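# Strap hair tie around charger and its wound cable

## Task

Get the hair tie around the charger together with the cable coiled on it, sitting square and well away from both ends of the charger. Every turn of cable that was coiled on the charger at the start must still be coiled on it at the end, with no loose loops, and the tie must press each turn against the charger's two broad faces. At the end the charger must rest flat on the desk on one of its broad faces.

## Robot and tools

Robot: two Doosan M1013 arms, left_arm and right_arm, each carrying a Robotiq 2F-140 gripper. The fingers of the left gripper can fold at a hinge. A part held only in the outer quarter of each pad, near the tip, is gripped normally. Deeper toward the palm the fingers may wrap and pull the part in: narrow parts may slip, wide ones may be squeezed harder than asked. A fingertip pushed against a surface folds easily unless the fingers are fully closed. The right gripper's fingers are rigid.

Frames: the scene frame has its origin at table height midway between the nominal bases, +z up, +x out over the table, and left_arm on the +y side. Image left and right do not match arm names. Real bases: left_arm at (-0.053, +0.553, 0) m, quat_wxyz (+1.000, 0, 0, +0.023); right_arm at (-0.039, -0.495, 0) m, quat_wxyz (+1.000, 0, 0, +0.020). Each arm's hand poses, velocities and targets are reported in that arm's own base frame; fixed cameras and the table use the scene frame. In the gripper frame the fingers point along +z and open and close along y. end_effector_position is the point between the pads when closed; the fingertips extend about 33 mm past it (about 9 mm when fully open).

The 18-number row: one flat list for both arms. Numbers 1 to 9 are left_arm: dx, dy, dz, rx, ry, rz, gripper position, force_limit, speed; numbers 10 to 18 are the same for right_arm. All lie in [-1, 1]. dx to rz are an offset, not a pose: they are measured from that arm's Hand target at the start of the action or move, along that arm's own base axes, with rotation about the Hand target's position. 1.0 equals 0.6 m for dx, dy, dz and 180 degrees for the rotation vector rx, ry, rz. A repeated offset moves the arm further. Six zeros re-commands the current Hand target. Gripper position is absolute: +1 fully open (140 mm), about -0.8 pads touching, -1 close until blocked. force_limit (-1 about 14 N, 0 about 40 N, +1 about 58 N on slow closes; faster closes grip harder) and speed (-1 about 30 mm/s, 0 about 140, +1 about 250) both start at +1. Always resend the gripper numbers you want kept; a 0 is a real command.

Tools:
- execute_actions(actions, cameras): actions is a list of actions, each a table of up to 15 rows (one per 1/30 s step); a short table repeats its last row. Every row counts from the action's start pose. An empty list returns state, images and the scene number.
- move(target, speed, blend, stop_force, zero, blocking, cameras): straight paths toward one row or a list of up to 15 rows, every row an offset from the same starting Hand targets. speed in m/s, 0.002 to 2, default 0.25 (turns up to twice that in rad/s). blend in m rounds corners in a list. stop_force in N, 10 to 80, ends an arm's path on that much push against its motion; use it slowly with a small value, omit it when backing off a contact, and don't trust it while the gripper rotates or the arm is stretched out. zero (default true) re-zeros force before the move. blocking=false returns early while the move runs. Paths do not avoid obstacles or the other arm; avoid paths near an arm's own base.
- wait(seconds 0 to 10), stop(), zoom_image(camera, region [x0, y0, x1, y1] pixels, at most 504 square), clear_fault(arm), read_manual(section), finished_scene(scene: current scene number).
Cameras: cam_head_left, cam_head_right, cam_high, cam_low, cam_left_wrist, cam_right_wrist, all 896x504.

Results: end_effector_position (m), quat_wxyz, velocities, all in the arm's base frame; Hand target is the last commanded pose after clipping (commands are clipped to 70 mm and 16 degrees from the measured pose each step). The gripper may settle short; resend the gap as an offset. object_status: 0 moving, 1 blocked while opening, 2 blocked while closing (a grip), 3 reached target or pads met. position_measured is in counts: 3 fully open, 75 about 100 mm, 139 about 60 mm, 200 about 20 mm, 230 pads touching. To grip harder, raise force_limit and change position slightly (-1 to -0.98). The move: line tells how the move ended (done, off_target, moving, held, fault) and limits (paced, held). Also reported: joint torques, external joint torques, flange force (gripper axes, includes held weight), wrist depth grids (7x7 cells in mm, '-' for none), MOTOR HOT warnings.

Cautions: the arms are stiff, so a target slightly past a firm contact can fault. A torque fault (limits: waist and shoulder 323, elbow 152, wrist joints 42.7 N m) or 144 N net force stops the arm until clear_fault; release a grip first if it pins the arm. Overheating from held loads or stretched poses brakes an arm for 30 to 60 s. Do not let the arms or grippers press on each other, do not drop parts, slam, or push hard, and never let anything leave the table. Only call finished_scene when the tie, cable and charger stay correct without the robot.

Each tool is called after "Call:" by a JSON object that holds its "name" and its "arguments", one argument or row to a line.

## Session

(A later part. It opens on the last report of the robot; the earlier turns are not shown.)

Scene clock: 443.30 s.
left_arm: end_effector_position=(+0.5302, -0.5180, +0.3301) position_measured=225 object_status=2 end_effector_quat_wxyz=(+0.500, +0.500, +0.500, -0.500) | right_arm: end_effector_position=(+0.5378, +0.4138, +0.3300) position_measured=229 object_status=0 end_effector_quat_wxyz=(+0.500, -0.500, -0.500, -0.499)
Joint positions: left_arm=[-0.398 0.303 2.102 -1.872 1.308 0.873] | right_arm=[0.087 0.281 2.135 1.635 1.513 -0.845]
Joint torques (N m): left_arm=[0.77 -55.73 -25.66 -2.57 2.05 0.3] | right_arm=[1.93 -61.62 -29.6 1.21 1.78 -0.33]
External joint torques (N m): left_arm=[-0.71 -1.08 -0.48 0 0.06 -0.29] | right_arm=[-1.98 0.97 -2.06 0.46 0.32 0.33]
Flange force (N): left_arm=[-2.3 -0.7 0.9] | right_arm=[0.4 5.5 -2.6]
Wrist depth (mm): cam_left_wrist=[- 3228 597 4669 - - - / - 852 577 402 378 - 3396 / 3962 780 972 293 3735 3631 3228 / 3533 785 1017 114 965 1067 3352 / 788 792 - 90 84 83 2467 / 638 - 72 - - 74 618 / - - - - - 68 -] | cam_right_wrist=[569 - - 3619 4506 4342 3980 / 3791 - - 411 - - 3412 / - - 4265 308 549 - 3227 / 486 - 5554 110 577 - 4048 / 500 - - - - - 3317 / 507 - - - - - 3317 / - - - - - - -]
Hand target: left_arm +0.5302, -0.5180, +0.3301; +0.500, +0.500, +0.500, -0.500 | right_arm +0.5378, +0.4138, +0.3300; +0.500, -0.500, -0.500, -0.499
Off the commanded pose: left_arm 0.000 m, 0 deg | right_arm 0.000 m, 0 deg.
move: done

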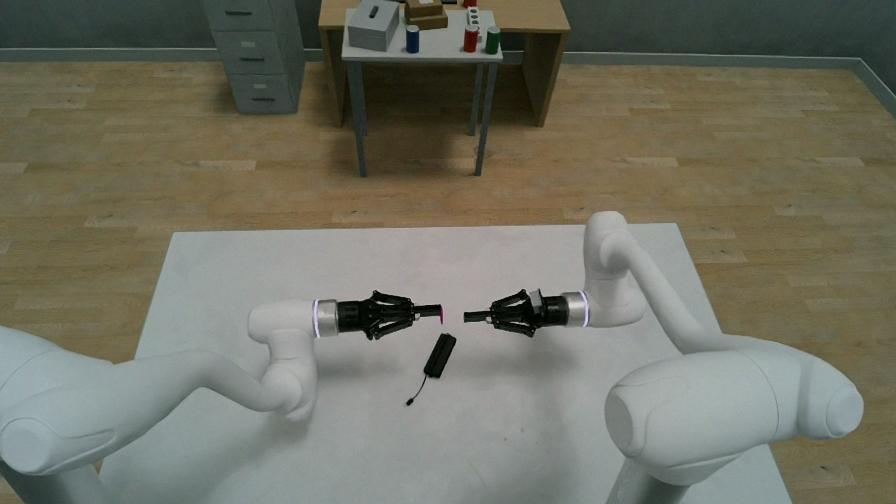

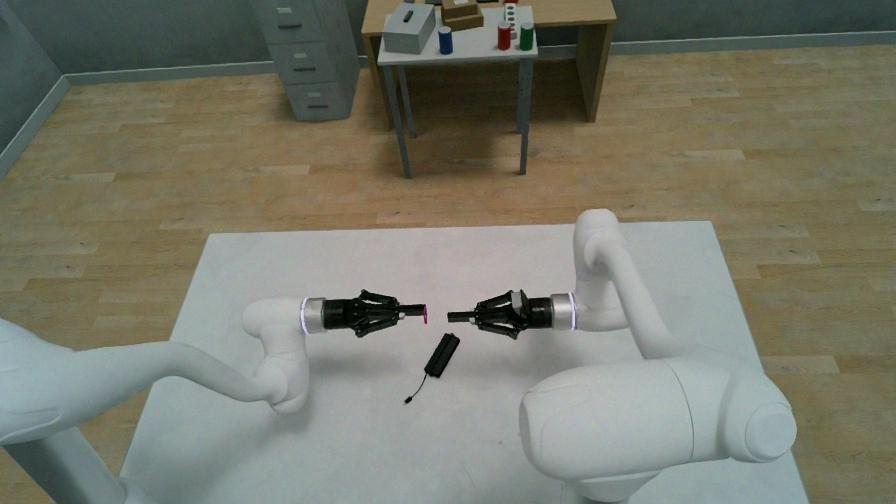

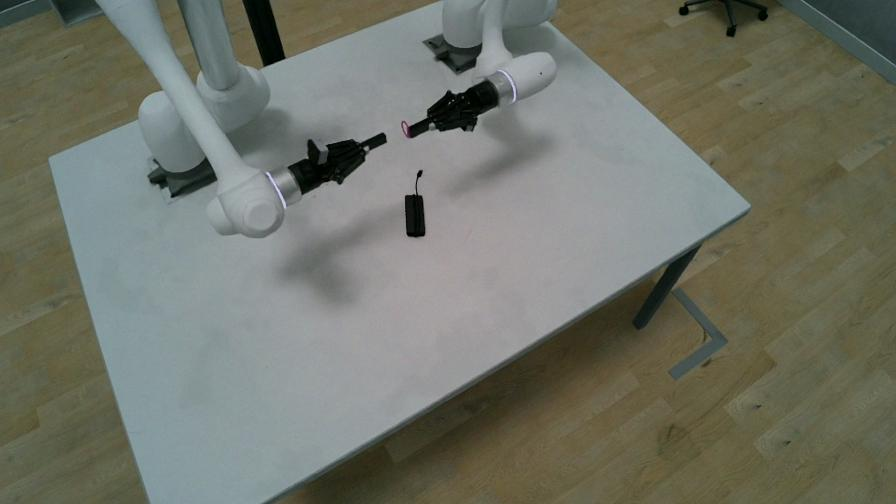

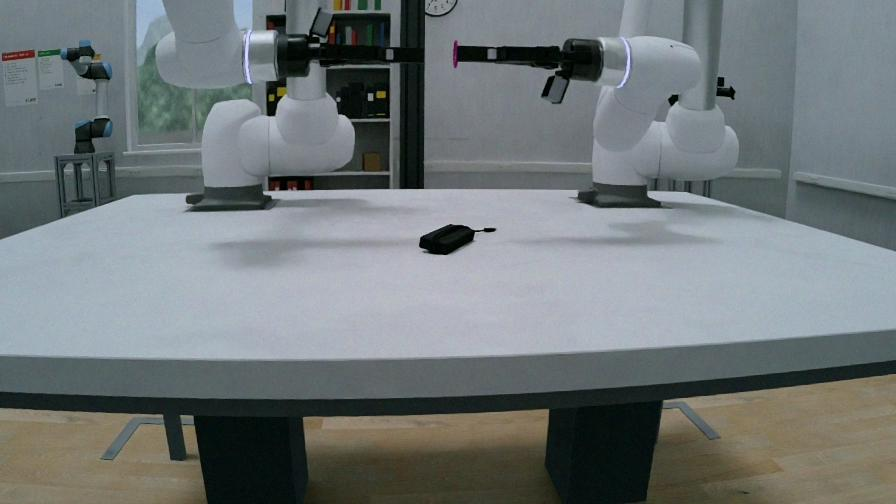

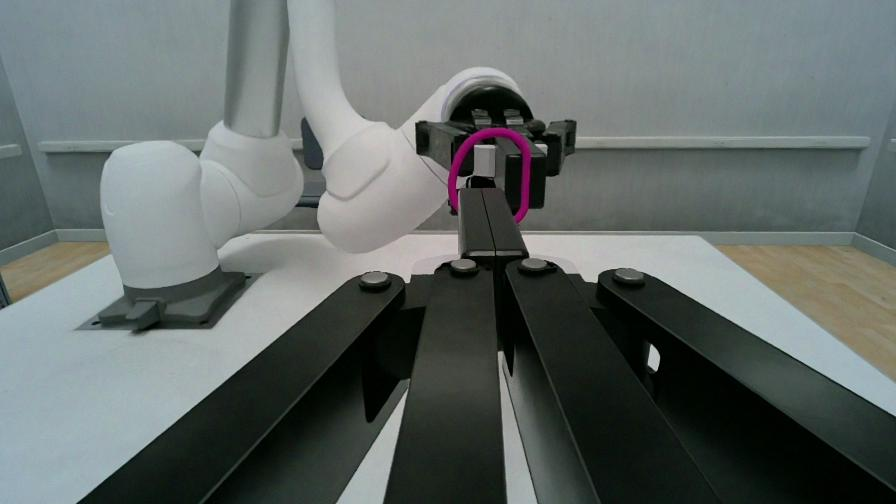

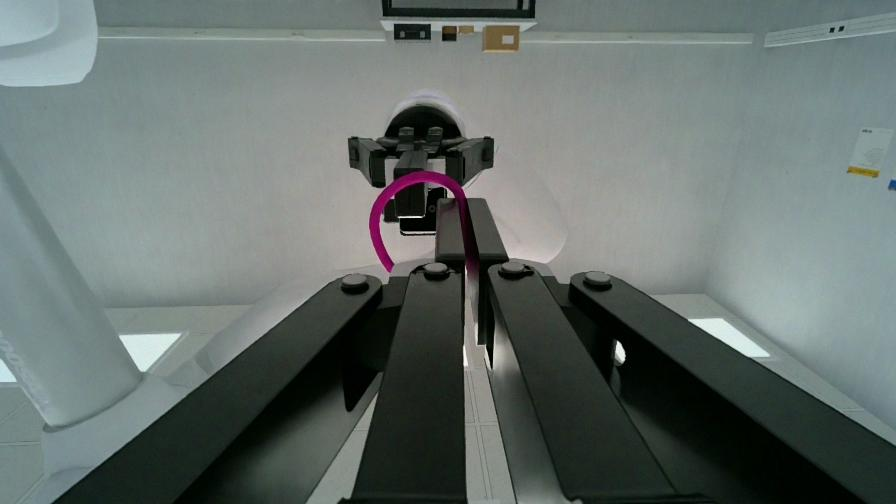

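Call:
{"name": "zoom_image", "arguments": {
  "camera": "cam_left_wrist",
  "region": [398, 100, 598, 270]
}}

Call:
{"name": "zoom_image", "arguments": {
  "camera": "cam_right_wrist",
  "region": [338, 100, 538, 280]
}}

Call:
{"name": "zoom_image", "arguments": {
  "camera": "cam_low",
  "region": [380, 20, 530, 90]
}}

Scaled by 2.520 from the camera's 896x504 image, which has a finer 1280x720 frame.

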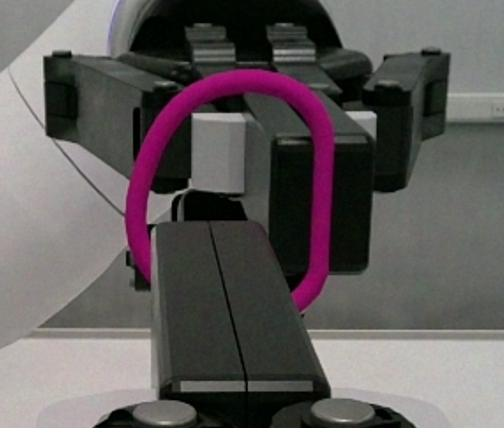

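Scaled by 2.520 from the camera's 896x504 image, which has a finer 1280x720 frame.

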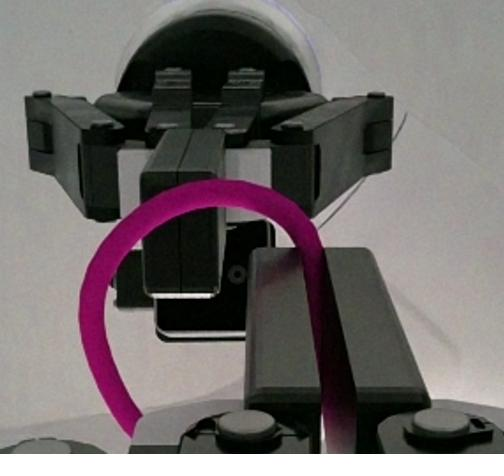

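Scaled by 3.360 from the camera's 896x504 image, which has a finer 1280x720 frame.

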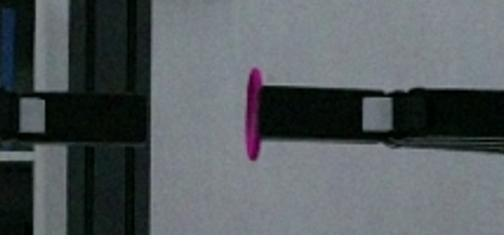

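Call:
{"name": "move", "arguments": {
  "target": [
    [0,0,0,0,0,0,-1,-1,-1,0.004,0.0,0.0037,0,0,0,-0.8,-1,0]
  ],
  "speed": 0.1
}}

Call:
{"name": "move", "arguments": {
  "target": [0,0,0,0,0,0,-1,-1,-1,0,0.087,0,0,0,0,-0.8,-1,0],
  "speed": 0.05,
  "stop_force": 12,
  "cameras": ["cam_left_wrist","cam_right_wrist","cam_low"]
}}

Call:
{"name": "zoom_image", "arguments": {
  "camera": "cam_left_wrist",
  "region": [398, 100, 598, 270]
}}

Call:
{"name": "zoom_image", "arguments": {
  "camera": "cam_low",
  "region": [380, 20, 530, 90]
}}

Scene clock: 481.53 s.
left_arm: end_effector_position=(+0.5302, -0.5180, +0.3301) position_measured=225 object_status=2 end_effector_quat_wxyz=(+0.500, +0.500, +0.500, -0.500) | right_arm: end_effector_position=(+0.5402, +0.4138, +0.3322) position_measured=229 object_status=3 end_effector_quat_wxyz=(+0.500, -0.500, -0.500, -0.499)
Joint positions: left_arm=[-0.398 0.303 2.102 -1.872 1.308 0.873] | right_arm=[0.086 0.281 2.129 1.634 1.513 -0.84]
Joint torques (N m): left_arm=[0.66 -55.93 -25.8 -2.56 2.05 0.45] | right_arm=[2.63 -61.94 -29.85 1.29 1.72 -0.36]
External joint torques (N m): left_arm=[-0.56 -1.25 -0.4 -0.02 0.08 -0.45] | right_arm=[-2.59 1.27 -1.94 0.39 0.37 0.36]
Flange force (N): left_arm=[-2.8 -0.8 0.5] | right_arm=[0.0 5.8 -3.9]
Wrist depth (mm): cam_left_wrist=[3735 3150 860 - - - - / 4933 877 597 414 - - - / 734 778 582 291 223 - - / 3683 790 1017 114 983 1194 3631 / 797 783 - 90 84 78 2514 / 636 - 72 - - 74 607 / - - - - - 68 -] | cam_right_wrist=[566 - - 3512 - - - / - - - 418 - - 3564 / - - - 310 - 5307 3732 / 499 4265 651 110 584 - 3564 / 500 - - - - - - / 497 - - - - - - / - - - - - - -]
Hand target: left_arm +0.5302, -0.5180, +0.3301; +0.500, +0.500, +0.500, -0.500 | right_arm +0.5402, +0.4138, +0.3322; +0.500, -0.500, -0.500, -0.499
Off the commanded pose: left_arm 0.000 m, 0 deg | right_arm 0.000 m, 0 deg.
move: done

Scene clock: 483.20 s.
left_arm: end_effector_position=(+0.5302, -0.5180, +0.3301) position_measured=225 object_status=2 end_effector_quat_wxyz=(+0.500, +0.500, +0.500, -0.500) | right_arm: end_effector_position=(+0.5402, +0.4660, +0.3322) position_measured=229 object_status=3 end_effector_quat_wxyz=(+0.500, -0.500, -0.500, -0.499)
Joint positions: left_arm=[-0.398 0.303 2.102 -1.872 1.308 0.873] | right_arm=[0.18 0.294 2.11 1.704 1.45 -0.84]
Joint torques (N m): left_arm=[0.06 -55.55 -25.67 -2.59 2.09 0.33] | right_arm=[1.28 -63.65 -30.14 0.99 1.77 -0.25]
External joint torques (N m): left_arm=[0.13 -1.37 -0.48 0.02 0.03 -0.32] | right_arm=[-1.21 1.29 -1.89 0.47 0.32 0.25]
Flange force (N): left_arm=[-2.8 -0.4 -0.6] | right_arm=[-0.3 5.5 -0.7]
Wrist depth (mm): cam_left_wrist=[- 765 516 3962 - - - / - 892 534 356 3040 3189 3735 / 683 802 505 250 200 - - / 710 765 533 114 175 1063 3582 / 716 745 - 90 84 83 2444 / 635 - 72 - - 74 621 / - - - - - 68 -] | cam_right_wrist=[574 4048 - 2253 - - - / 4423 3317 5686 418 - 4506 - / - - 332 286 550 5307 4342 / - - - 123 534 - - / 498 - - - - - 3791 / 491 - - - - - 3364 / - - - - - - -]
Hand target: left_arm +0.5302, -0.5180, +0.3301; +0.500, +0.500, +0.500, -0.500 | right_arm +0.5402, +0.4660, +0.3322; +0.500, -0.500, -0.500, -0.499
Off the commanded pose: left_arm 0.000 m, 0 deg | right_arm 0.000 m, 0 deg.
move: done
Images, in order (width x height): cam_low 896x504, cam_left_wrist 896x504, cam_right_wrist 896x504.

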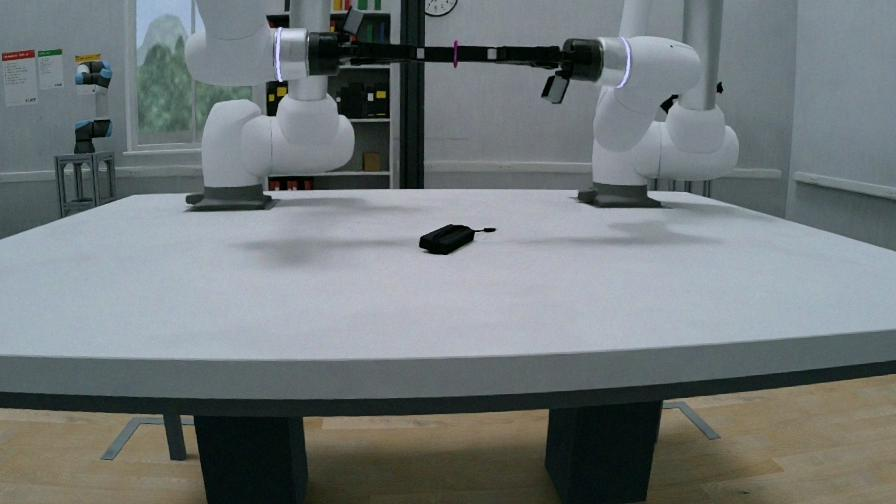

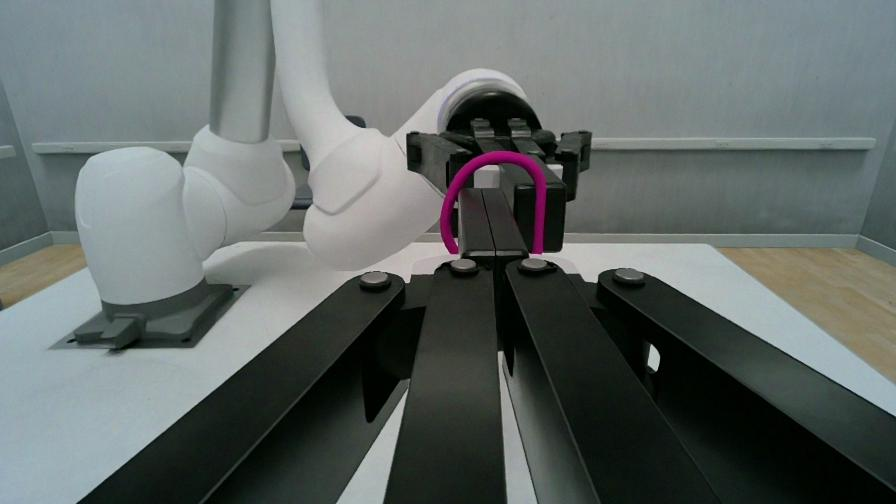

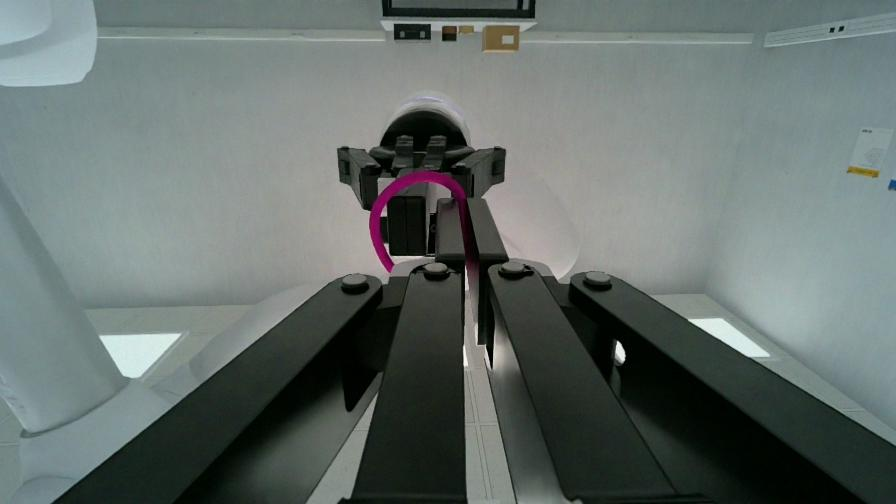

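Scaled by 2.520 from the camera's 896x504 image, which has a finer 1280x720 frame.

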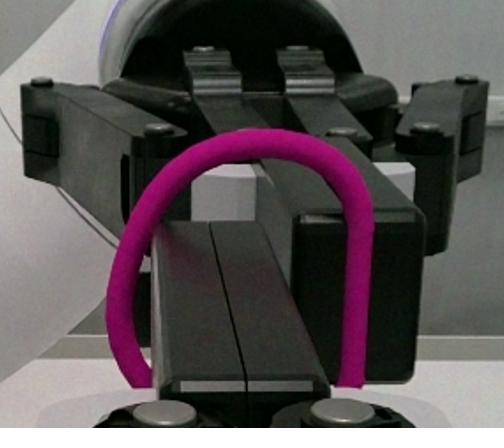

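Scaled by 3.360 from the camera's 896x504 image, which has a finer 1280x720 frame.

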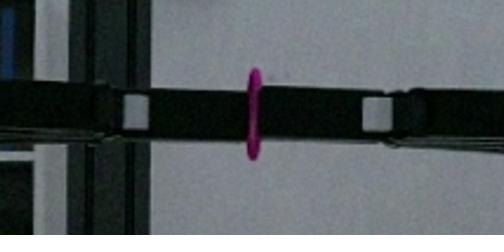

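Call:
{"name": "move", "arguments": {
  "target": [0,0,0,0,0,0,-1,-1,-1,0.0026,0,0,0,0,0,-0.8,-1,0],
  "speed": 0.05
}}

Call:
{"name": "move", "arguments": {
  "target": [0,0,0,0,0,0,-1,-1,-1,0,0.05,0,0,0,0,-0.8,-1,0],
  "speed": 0.04,
  "stop_force": 12,
  "cameras": ["cam_left_wrist","cam_right_wrist","cam_low"]
}}

Call:
{"name": "zoom_image", "arguments": {
  "camera": "cam_left_wrist",
  "region": [398, 100, 598, 270]
}}

Call:
{"name": "zoom_image", "arguments": {
  "camera": "cam_right_wrist",
  "region": [338, 100, 538, 280]
}}

Call:
{"name": "zoom_image", "arguments": {
  "camera": "cam_low",
  "region": [380, 20, 530, 90]
}}

Scene clock: 498.40 s.
left_arm: end_effector_position=(+0.5302, -0.5180, +0.3301) position_measured=225 object_status=2 end_effector_quat_wxyz=(+0.500, +0.500, +0.500, -0.500) | right_arm: end_effector_position=(+0.5418, +0.4660, +0.3321) position_measured=229 object_status=3 end_effector_quat_wxyz=(+0.500, -0.500, -0.500, -0.499)
Joint positions: left_arm=[-0.398 0.303 2.102 -1.872 1.308 0.873] | right_arm=[0.18 0.296 2.107 1.704 1.45 -0.839]
Joint torques (N m): left_arm=[0.36 -55.95 -25.84 -2.58 2.06 0.3] | right_arm=[1.63 -64.17 -30.12 0.97 1.7 -0.29]
External joint torques (N m): left_arm=[-0.27 -1.14 -0.31 0.01 0.06 -0.3] | right_arm=[-1.61 1.47 -2.16 0.5 0.39 0.29]
Flange force (N): left_arm=[-2.3 -0.8 0.0] | right_arm=[-0.4 6.3 -1.2]
Wrist depth (mm): cam_left_wrist=[3310 762 528 - 3396 3228 - / 3582 833 525 354 3310 3440 - / 694 790 502 247 226 - 3440 / 976 776 524 114 927 1063 3440 / 756 734 - 90 84 83 2444 / 638 - 72 - - 74 614 / - - - - - 68 -] | cam_right_wrist=[575 - - 2541 4118 - 3184 / - 3674 - 370 - - - / - - - 278 4423 - - / - - - 123 538 5081 3412 / 499 - - - - 4265 3512 / 495 - - - - - 3184 / - - - - - - -]
Hand target: left_arm +0.5302, -0.5180, +0.3301; +0.500, +0.500, +0.500, -0.500 | right_arm +0.5417, +0.4660, +0.3322; +0.500, -0.500, -0.500, -0.499
Off the commanded pose: left_arm 0.000 m, 0 deg | right_arm 0.000 m, 0 deg.
move: done

Scene clock: 499.77 s.
left_arm: end_effector_position=(+0.5302, -0.5180, +0.3301) position_measured=225 object_status=2 end_effector_quat_wxyz=(+0.500, +0.500, +0.500, -0.500) | right_arm: end_effector_position=(+0.5417, +0.4960, +0.3322) position_measured=229 object_status=3 end_effector_quat_wxyz=(+0.500, -0.500, -0.500, -0.499)
Joint positions: left_arm=[-0.398 0.303 2.102 -1.872 1.308 0.873] | right_arm=[0.232 0.306 2.092 1.742 1.415 -0.839]
Joint torques (N m): left_arm=[0.2 -55.79 -25.86 -2.59 2.09 0.36] | right_arm=[1.41 -64.96 -30.69 0.77 1.74 -0.32]
External joint torques (N m): left_arm=[-0.35 -1.13 -0.22 0.02 0.04 -0.36] | right_arm=[-1.49 1.04 -1.92 0.59 0.35 0.32]
Flange force (N): left_arm=[-2.4 -0.9 0.1] | right_arm=[0.1 5.4 -0.8]
Wrist depth (mm): cam_left_wrist=[3268 716 495 3440 3040 - - / - 739 495 329 3440 - - / 659 795 471 249 209 3962 - / 670 765 498 114 144 1059 3268 / 701 718 - 90 84 83 2377 / 647 - 72 - - 74 617 / - - - - - 68 -] | cam_right_wrist=[569 - - 3564 - 4342 4048 / - - - 377 4265 4118 - / - - - 251 4683 - - / - 3619 - 123 491 - - / 505 4975 - - - 4776 - / 486 - - - - - - / - - - - - - -]
Hand target: left_arm +0.5302, -0.5180, +0.3301; +0.500, +0.500, +0.500, -0.500 | right_arm +0.5417, +0.4960, +0.3322; +0.500, -0.500, -0.500, -0.499
Off the commanded pose: left_arm 0.000 m, 0 deg | right_arm 0.000 m, 0 deg.
move: done
Images, in order (width x height): cam_low 896x504, cam_left_wrist 896x504, cam_right_wrist 896x504.

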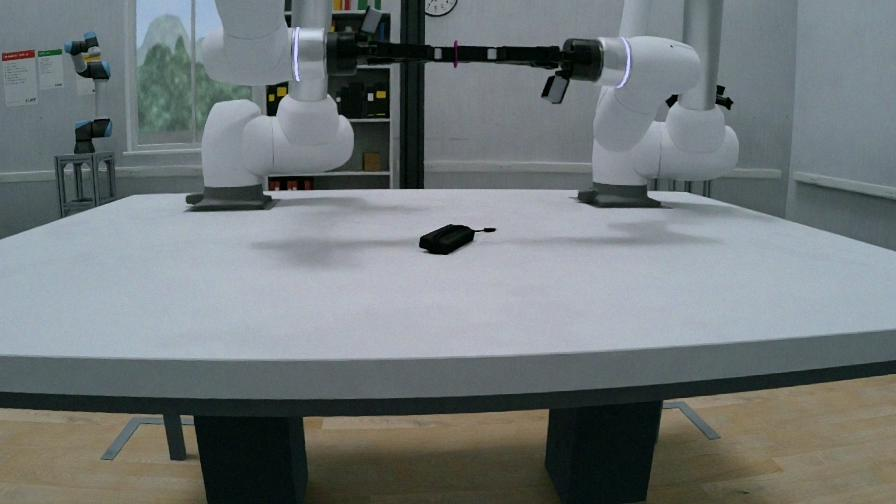

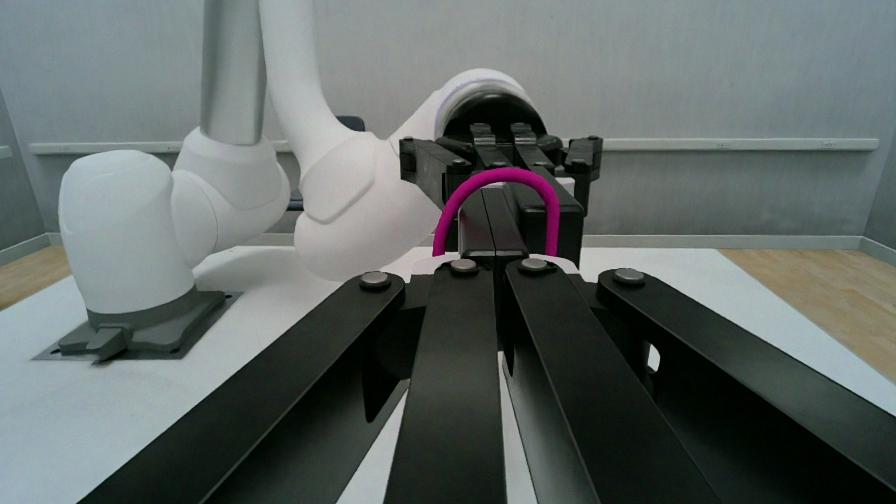

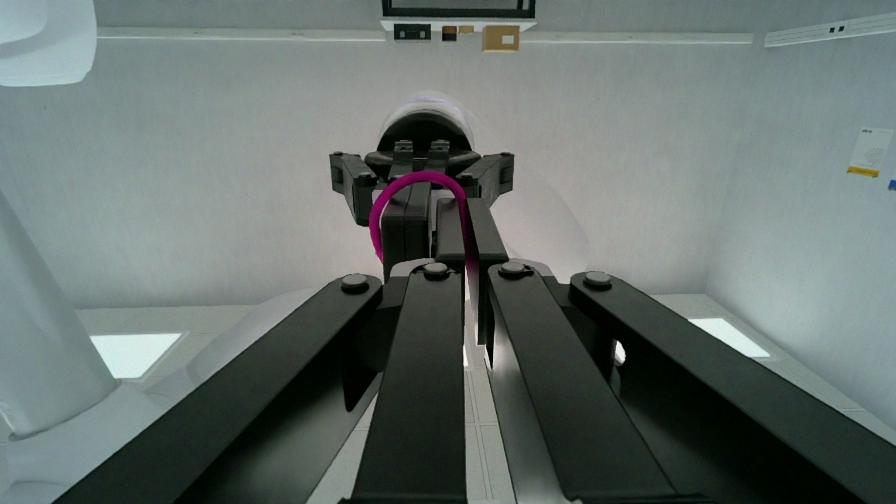

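Scaled by 2.520 from the camera's 896x504 image, which has a finer 1280x720 frame.

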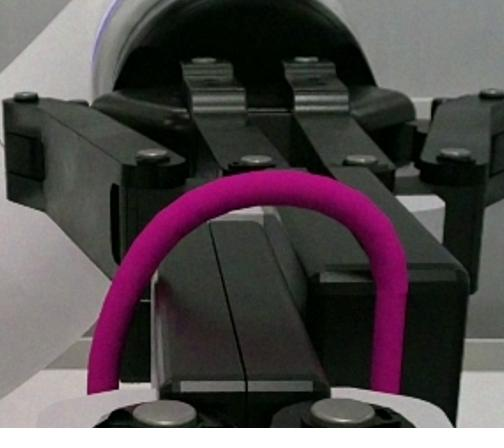

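Scaled by 2.520 from the camera's 896x504 image, which has a finer 1280x720 frame.

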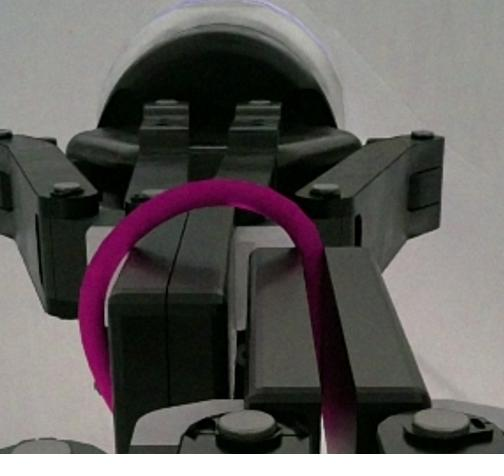

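Scaled by 3.360 from the camera's 896x504 image, which has a finer 1280x720 frame.

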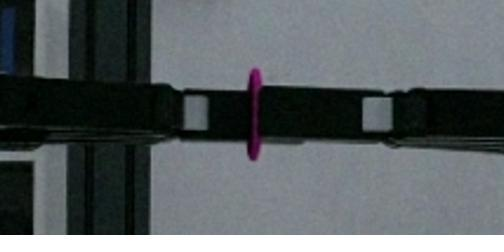

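Call:
{"name": "execute_actions", "arguments": {
  "actions": [
    [[0,0,0,0,0,0,-0.715,-1,-1,0,0,0,0,0,0,-0.8,-1,0]],
    [[0,0,0,0,0,0,-0.715,-1,-1,0,0,0,0,0,0,-0.8,-1,0]]
  ],
  "cameras": ["cam_left_wrist"]
}}

Call:
{"name": "zoom_image", "arguments": {
  "camera": "cam_left_wrist",
  "region": [398, 100, 598, 270]
}}

Scene clock: 513.13 s.
left_arm: end_effector_position=(+0.5302, -0.5180, +0.3301) position_measured=219 object_status=3 end_effector_quat_wxyz=(+0.500, +0.500, +0.500, -0.500) | right_arm: end_effector_position=(+0.5417, +0.4960, +0.3322) position_measured=229 object_status=3 end_effector_quat_wxyz=(+0.500, -0.500, -0.500, -0.499)
Joint positions: left_arm=[-0.398 0.303 2.102 -1.872 1.308 0.873] | right_arm=[0.232 0.306 2.092 1.742 1.415 -0.839]
Joint torques (N m): left_arm=[-0.05 -55.68 -26.14 -2.51 2.11 0.28] | right_arm=[1.53 -65.17 -30.52 0.88 1.7 -0.29]
External joint torques (N m): left_arm=[0.14 -1.35 0.04 -0.05 0.01 -0.28] | right_arm=[-1.66 1.29 -2.03 0.48 0.39 0.28]
External joint torques at the end of the 1st action: left_arm=[-0.02 -1.46 -0.38 -0.06 0.07 -0.3] | right_arm=[-1.69 1.66 -1.85 0.5 0.41 0.35]
Flange force (N): left_arm=[-2.4 -1.4 -0.8] | right_arm=[-0.3 6.0 -1.1]
Flange force at the end of the 1st action (N): left_arm=[-2.8 -0.9 -0.4] | right_arm=[-0.8 6.1 -1.2]
Wrist depth (mm): cam_left_wrist=[- 743 494 3076 3005 - - / 3902 825 492 326 - - 3683 / 672 792 476 239 200 - 3631 / 679 762 495 116 145 1080 3735 / 712 743 - 90 84 83 2467 / 647 - 72 - - 74 618 / - - - - - 68 -] | cam_right_wrist=[575 3564 4342 3142 - - 3142 / - 2948 - 340 - - - / - - - 250 481 - 4593 / - 3980 - 123 499 - - / 501 - - - - - - / 495 - - - - - - / - - - - - - -]
Hand target: left_arm +0.5302, -0.5180, +0.3301; +0.500, +0.500, +0.500, -0.500 | right_arm +0.5417, +0.4960, +0.3322; +0.500, -0.500, -0.500, -0.499
Off the commanded pose: left_arm 0.000 m, 0 deg | right_arm 0.000 m, 0 deg.
Images, in order (width x height): cam_left_wrist 896x504.

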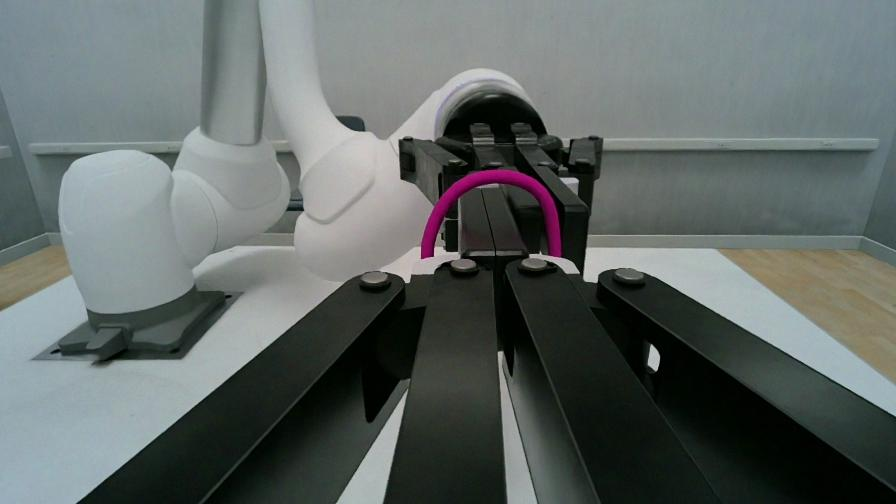

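Scaled by 2.520 from the camera's 896x504 image, which has a finer 1280x720 frame.

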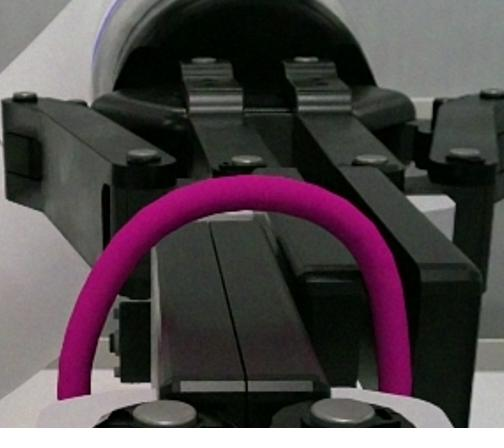

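Call:
{"name": "move", "arguments": {
  "target": [0,0.15,0,0,0,0,-0.715,-1,-1,0,0,0,0,0,0,-0.8,-1,0],
  "speed": 0.08,
  "cameras": ["cam_left_wrist","cam_right_wrist","cam_low"]
}}

Call:
{"name": "zoom_image", "arguments": {
  "camera": "cam_low",
  "region": [380, 20, 530, 90]
}}

Scene clock: 522.00 s.
left_arm: end_effector_position=(+0.5302, -0.4280, +0.3302) position_measured=219 object_status=3 end_effector_quat_wxyz=(+0.500, +0.500, +0.500, -0.500) | right_arm: end_effector_position=(+0.5417, +0.4960, +0.3322) position_measured=229 object_status=3 end_effector_quat_wxyz=(+0.500, -0.500, -0.500, -0.499)
Joint positions: left_arm=[-0.242 0.274 2.145 -1.754 1.412 0.862] | right_arm=[0.232 0.306 2.092 1.742 1.415 -0.839]
Joint torques (N m): left_arm=[0.74 -52.15 -24.88 -2.26 2.15 0.26] | right_arm=[1.93 -64.99 -30.61 0.84 1.73 -0.31]
External joint torques (N m): left_arm=[-0.61 -1.1 -0.31 -0.03 -0.05 -0.26] | right_arm=[-1.9 1.09 -1.8 0.5 0.36 0.31]
Flange force (N): left_arm=[-2.3 -0.9 1.0] | right_arm=[-0.1 5.4 -1.7]
Wrist depth (mm): cam_left_wrist=[- 776 567 - - - - / - 802 584 408 - - 3533 / 662 815 576 298 282 - 3845 / 667 785 1025 114 998 1076 3486 / 703 712 - 90 84 83 2444 / 635 - 72 - - 74 617 / - - - - - 68 -] | cam_right_wrist=[628 - - 3272 - - 2948 / 3915 - - 4683 - - - / 582 - - 307 - - - / 548 - - 114 593 - - / 571 - - - - - - / - - - - - - - / - - - - - - -]
Hand target: left_arm +0.5302, -0.4280, +0.3301; +0.500, +0.500, +0.500, -0.500 | right_arm +0.5417, +0.4960, +0.3322; +0.500, -0.500, -0.500, -0.499
Off the commanded pose: left_arm 0.000 m, 0 deg | right_arm 0.000 m, 0 deg.
move: done
Images, in order (width x height): cam_low 896x504, cam_left_wrist 896x504, cam_right_wrist 896x504.

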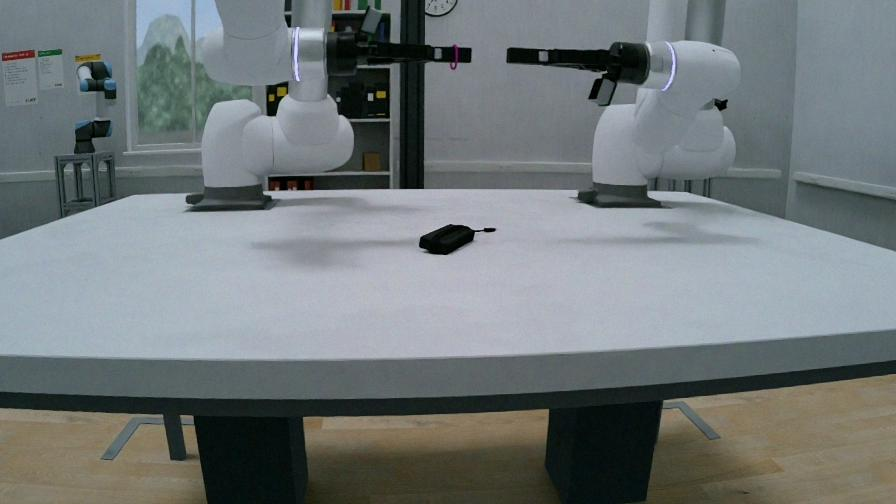

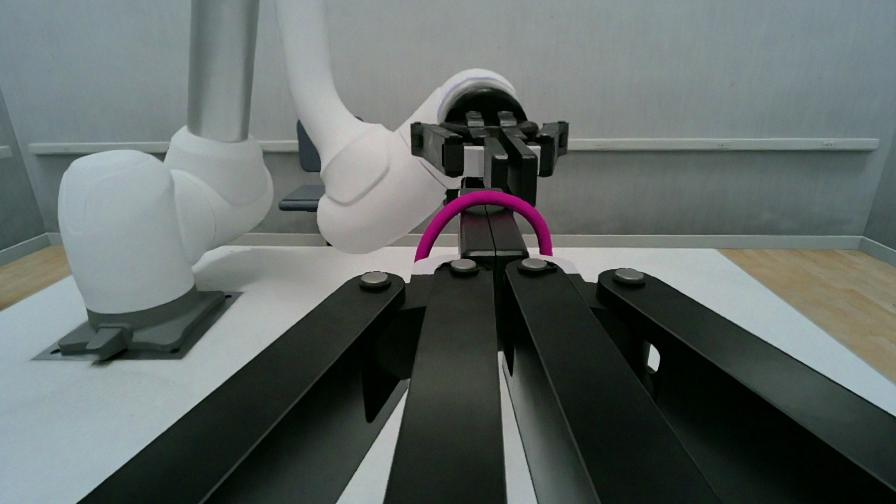

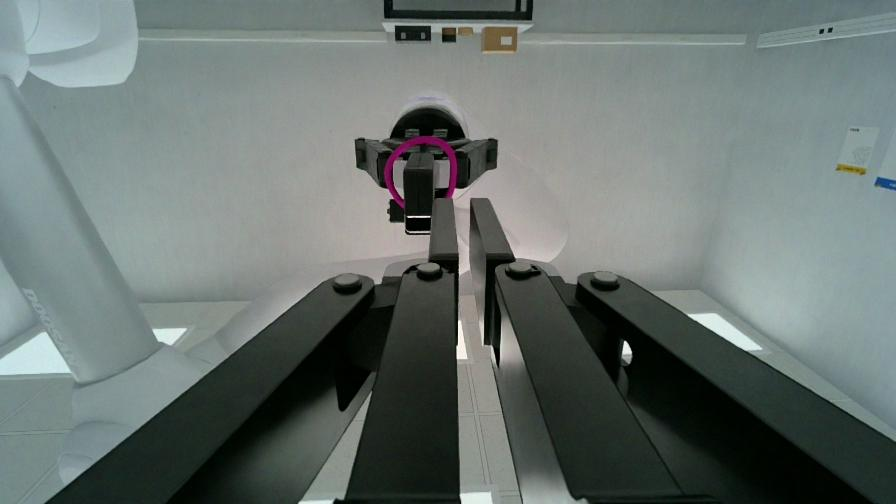

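Scaled by 3.360 from the camera's 896x504 image, which has a finer 1280x720 frame.

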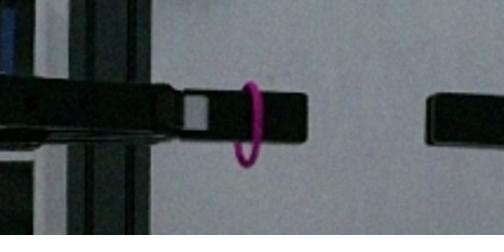

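Call:
{"name": "move", "arguments": {
  "target": [
    [0,0.03,0.30,0.3849,0.3849,0.3849,-0.66,-1,-1,0,0,0,0,0,0,-0.8,-1,0],
    [0.0058,-0.205,0.22,0.3849,0.3849,0.3849,-0.66,-1,-1,0,0,0,0,0,0,-0.8,-1,0]
  ],
  "speed": 0.25,
  "cameras": ["all"]
}}

Scene clock: 671.80 s.
left_arm: end_effector_position=(+0.5336, -0.5510, +0.4622) position_measured=213 object_status=3 end_effector_quat_wxyz=(+0.000, +0.000, +1.000, +0.000) | right_arm: end_effector_position=(+0.5417, +0.4960, +0.3322) position_measured=229 object_status=3 end_effector_quat_wxyz=(+0.500, -0.500, -0.500, -0.499)
Joint positions: left_arm=[-0.846 0.346 1.119 0 1.676 -2.418] | right_arm=[0.232 0.306 2.092 1.742 1.415 -0.839]
Joint torques (N m): left_arm=[0.88 -75.11 -40.96 4.21 -0.1 0.41] | right_arm=[1.94 -65.33 -30.73 0.89 1.79 -0.29]
External joint torques (N m): left_arm=[-1 -1.74 -0.68 0.03 0.13 -0.41] | right_arm=[-1.87 1.31 -1.83 0.45 0.3 0.29]
Flange force (N): left_arm=[2.3 -0.3 -1.3] | right_arm=[-0.4 5.7 -1.5]
Wrist depth (mm): cam_left_wrist=[- 665 650 - - 3189 3268 / - 3845 3486 3396 - 3631 3902 / 654 743 866 3789 - 3631 - / 674 749 1006 108 1006 1063 3533 / 710 728 - 90 84 83 2563 / 638 - 72 - - 74 612 / - - - - - 68 -] | cam_right_wrist=[538 534 - - - - - / 221 241 245 571 580 - 597 / 232 251 259 255 609 644 - / 628 662 614 112 - 673 - / 707 - 94 - - 688 - / - - - - - - - / - - - - - - -]
Hand target: left_arm +0.5337, -0.5510, +0.4621; +0.000, +0.000, +1.000, +0.000 | right_arm +0.5417, +0.4960, +0.3322; +0.500, -0.500, -0.500, -0.499
Off the commanded pose: left_arm 0.000 m, 0 deg | right_arm 0.000 m, 0 deg.
move: done

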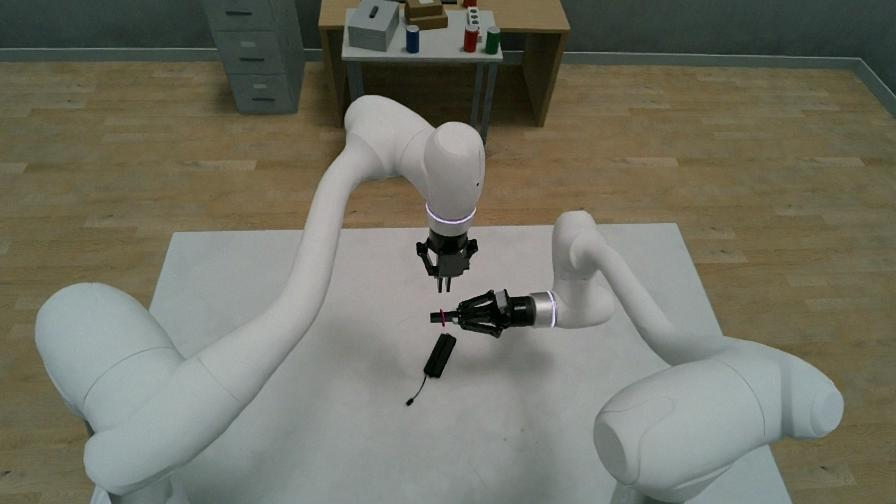

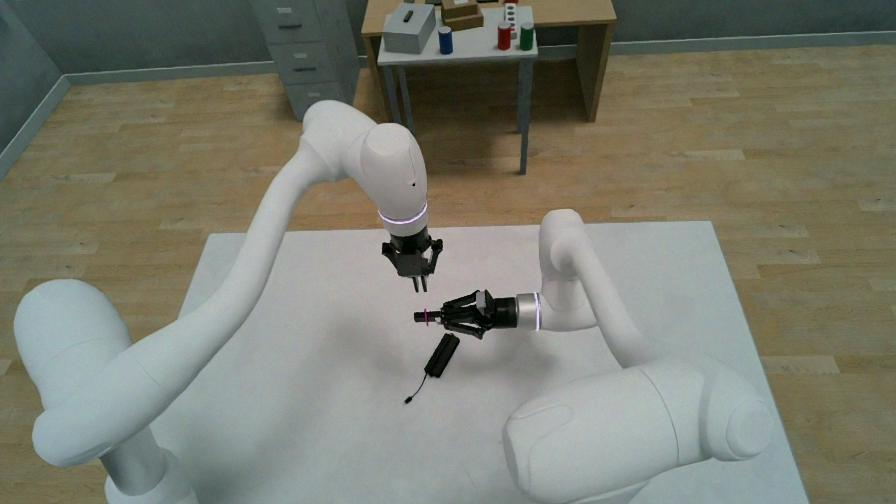

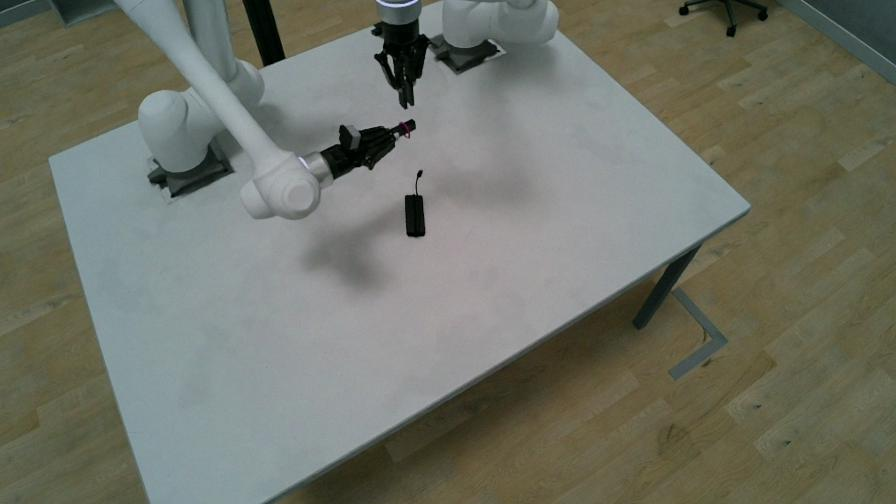

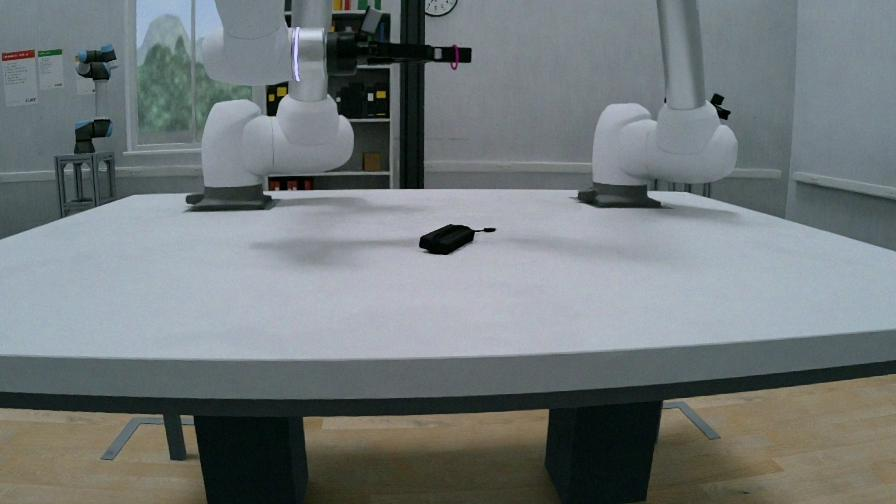

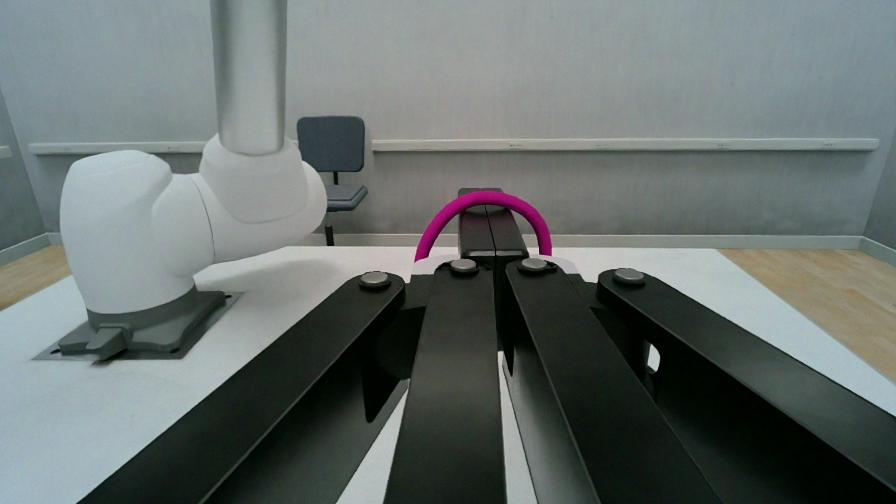

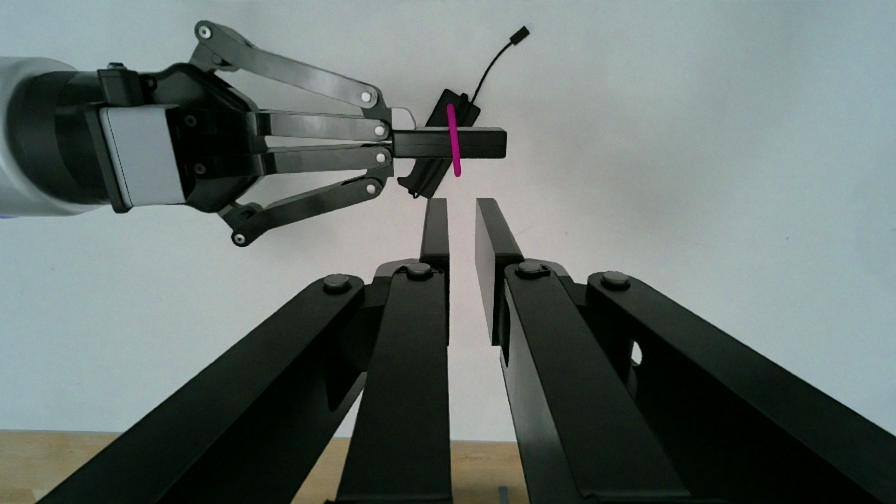

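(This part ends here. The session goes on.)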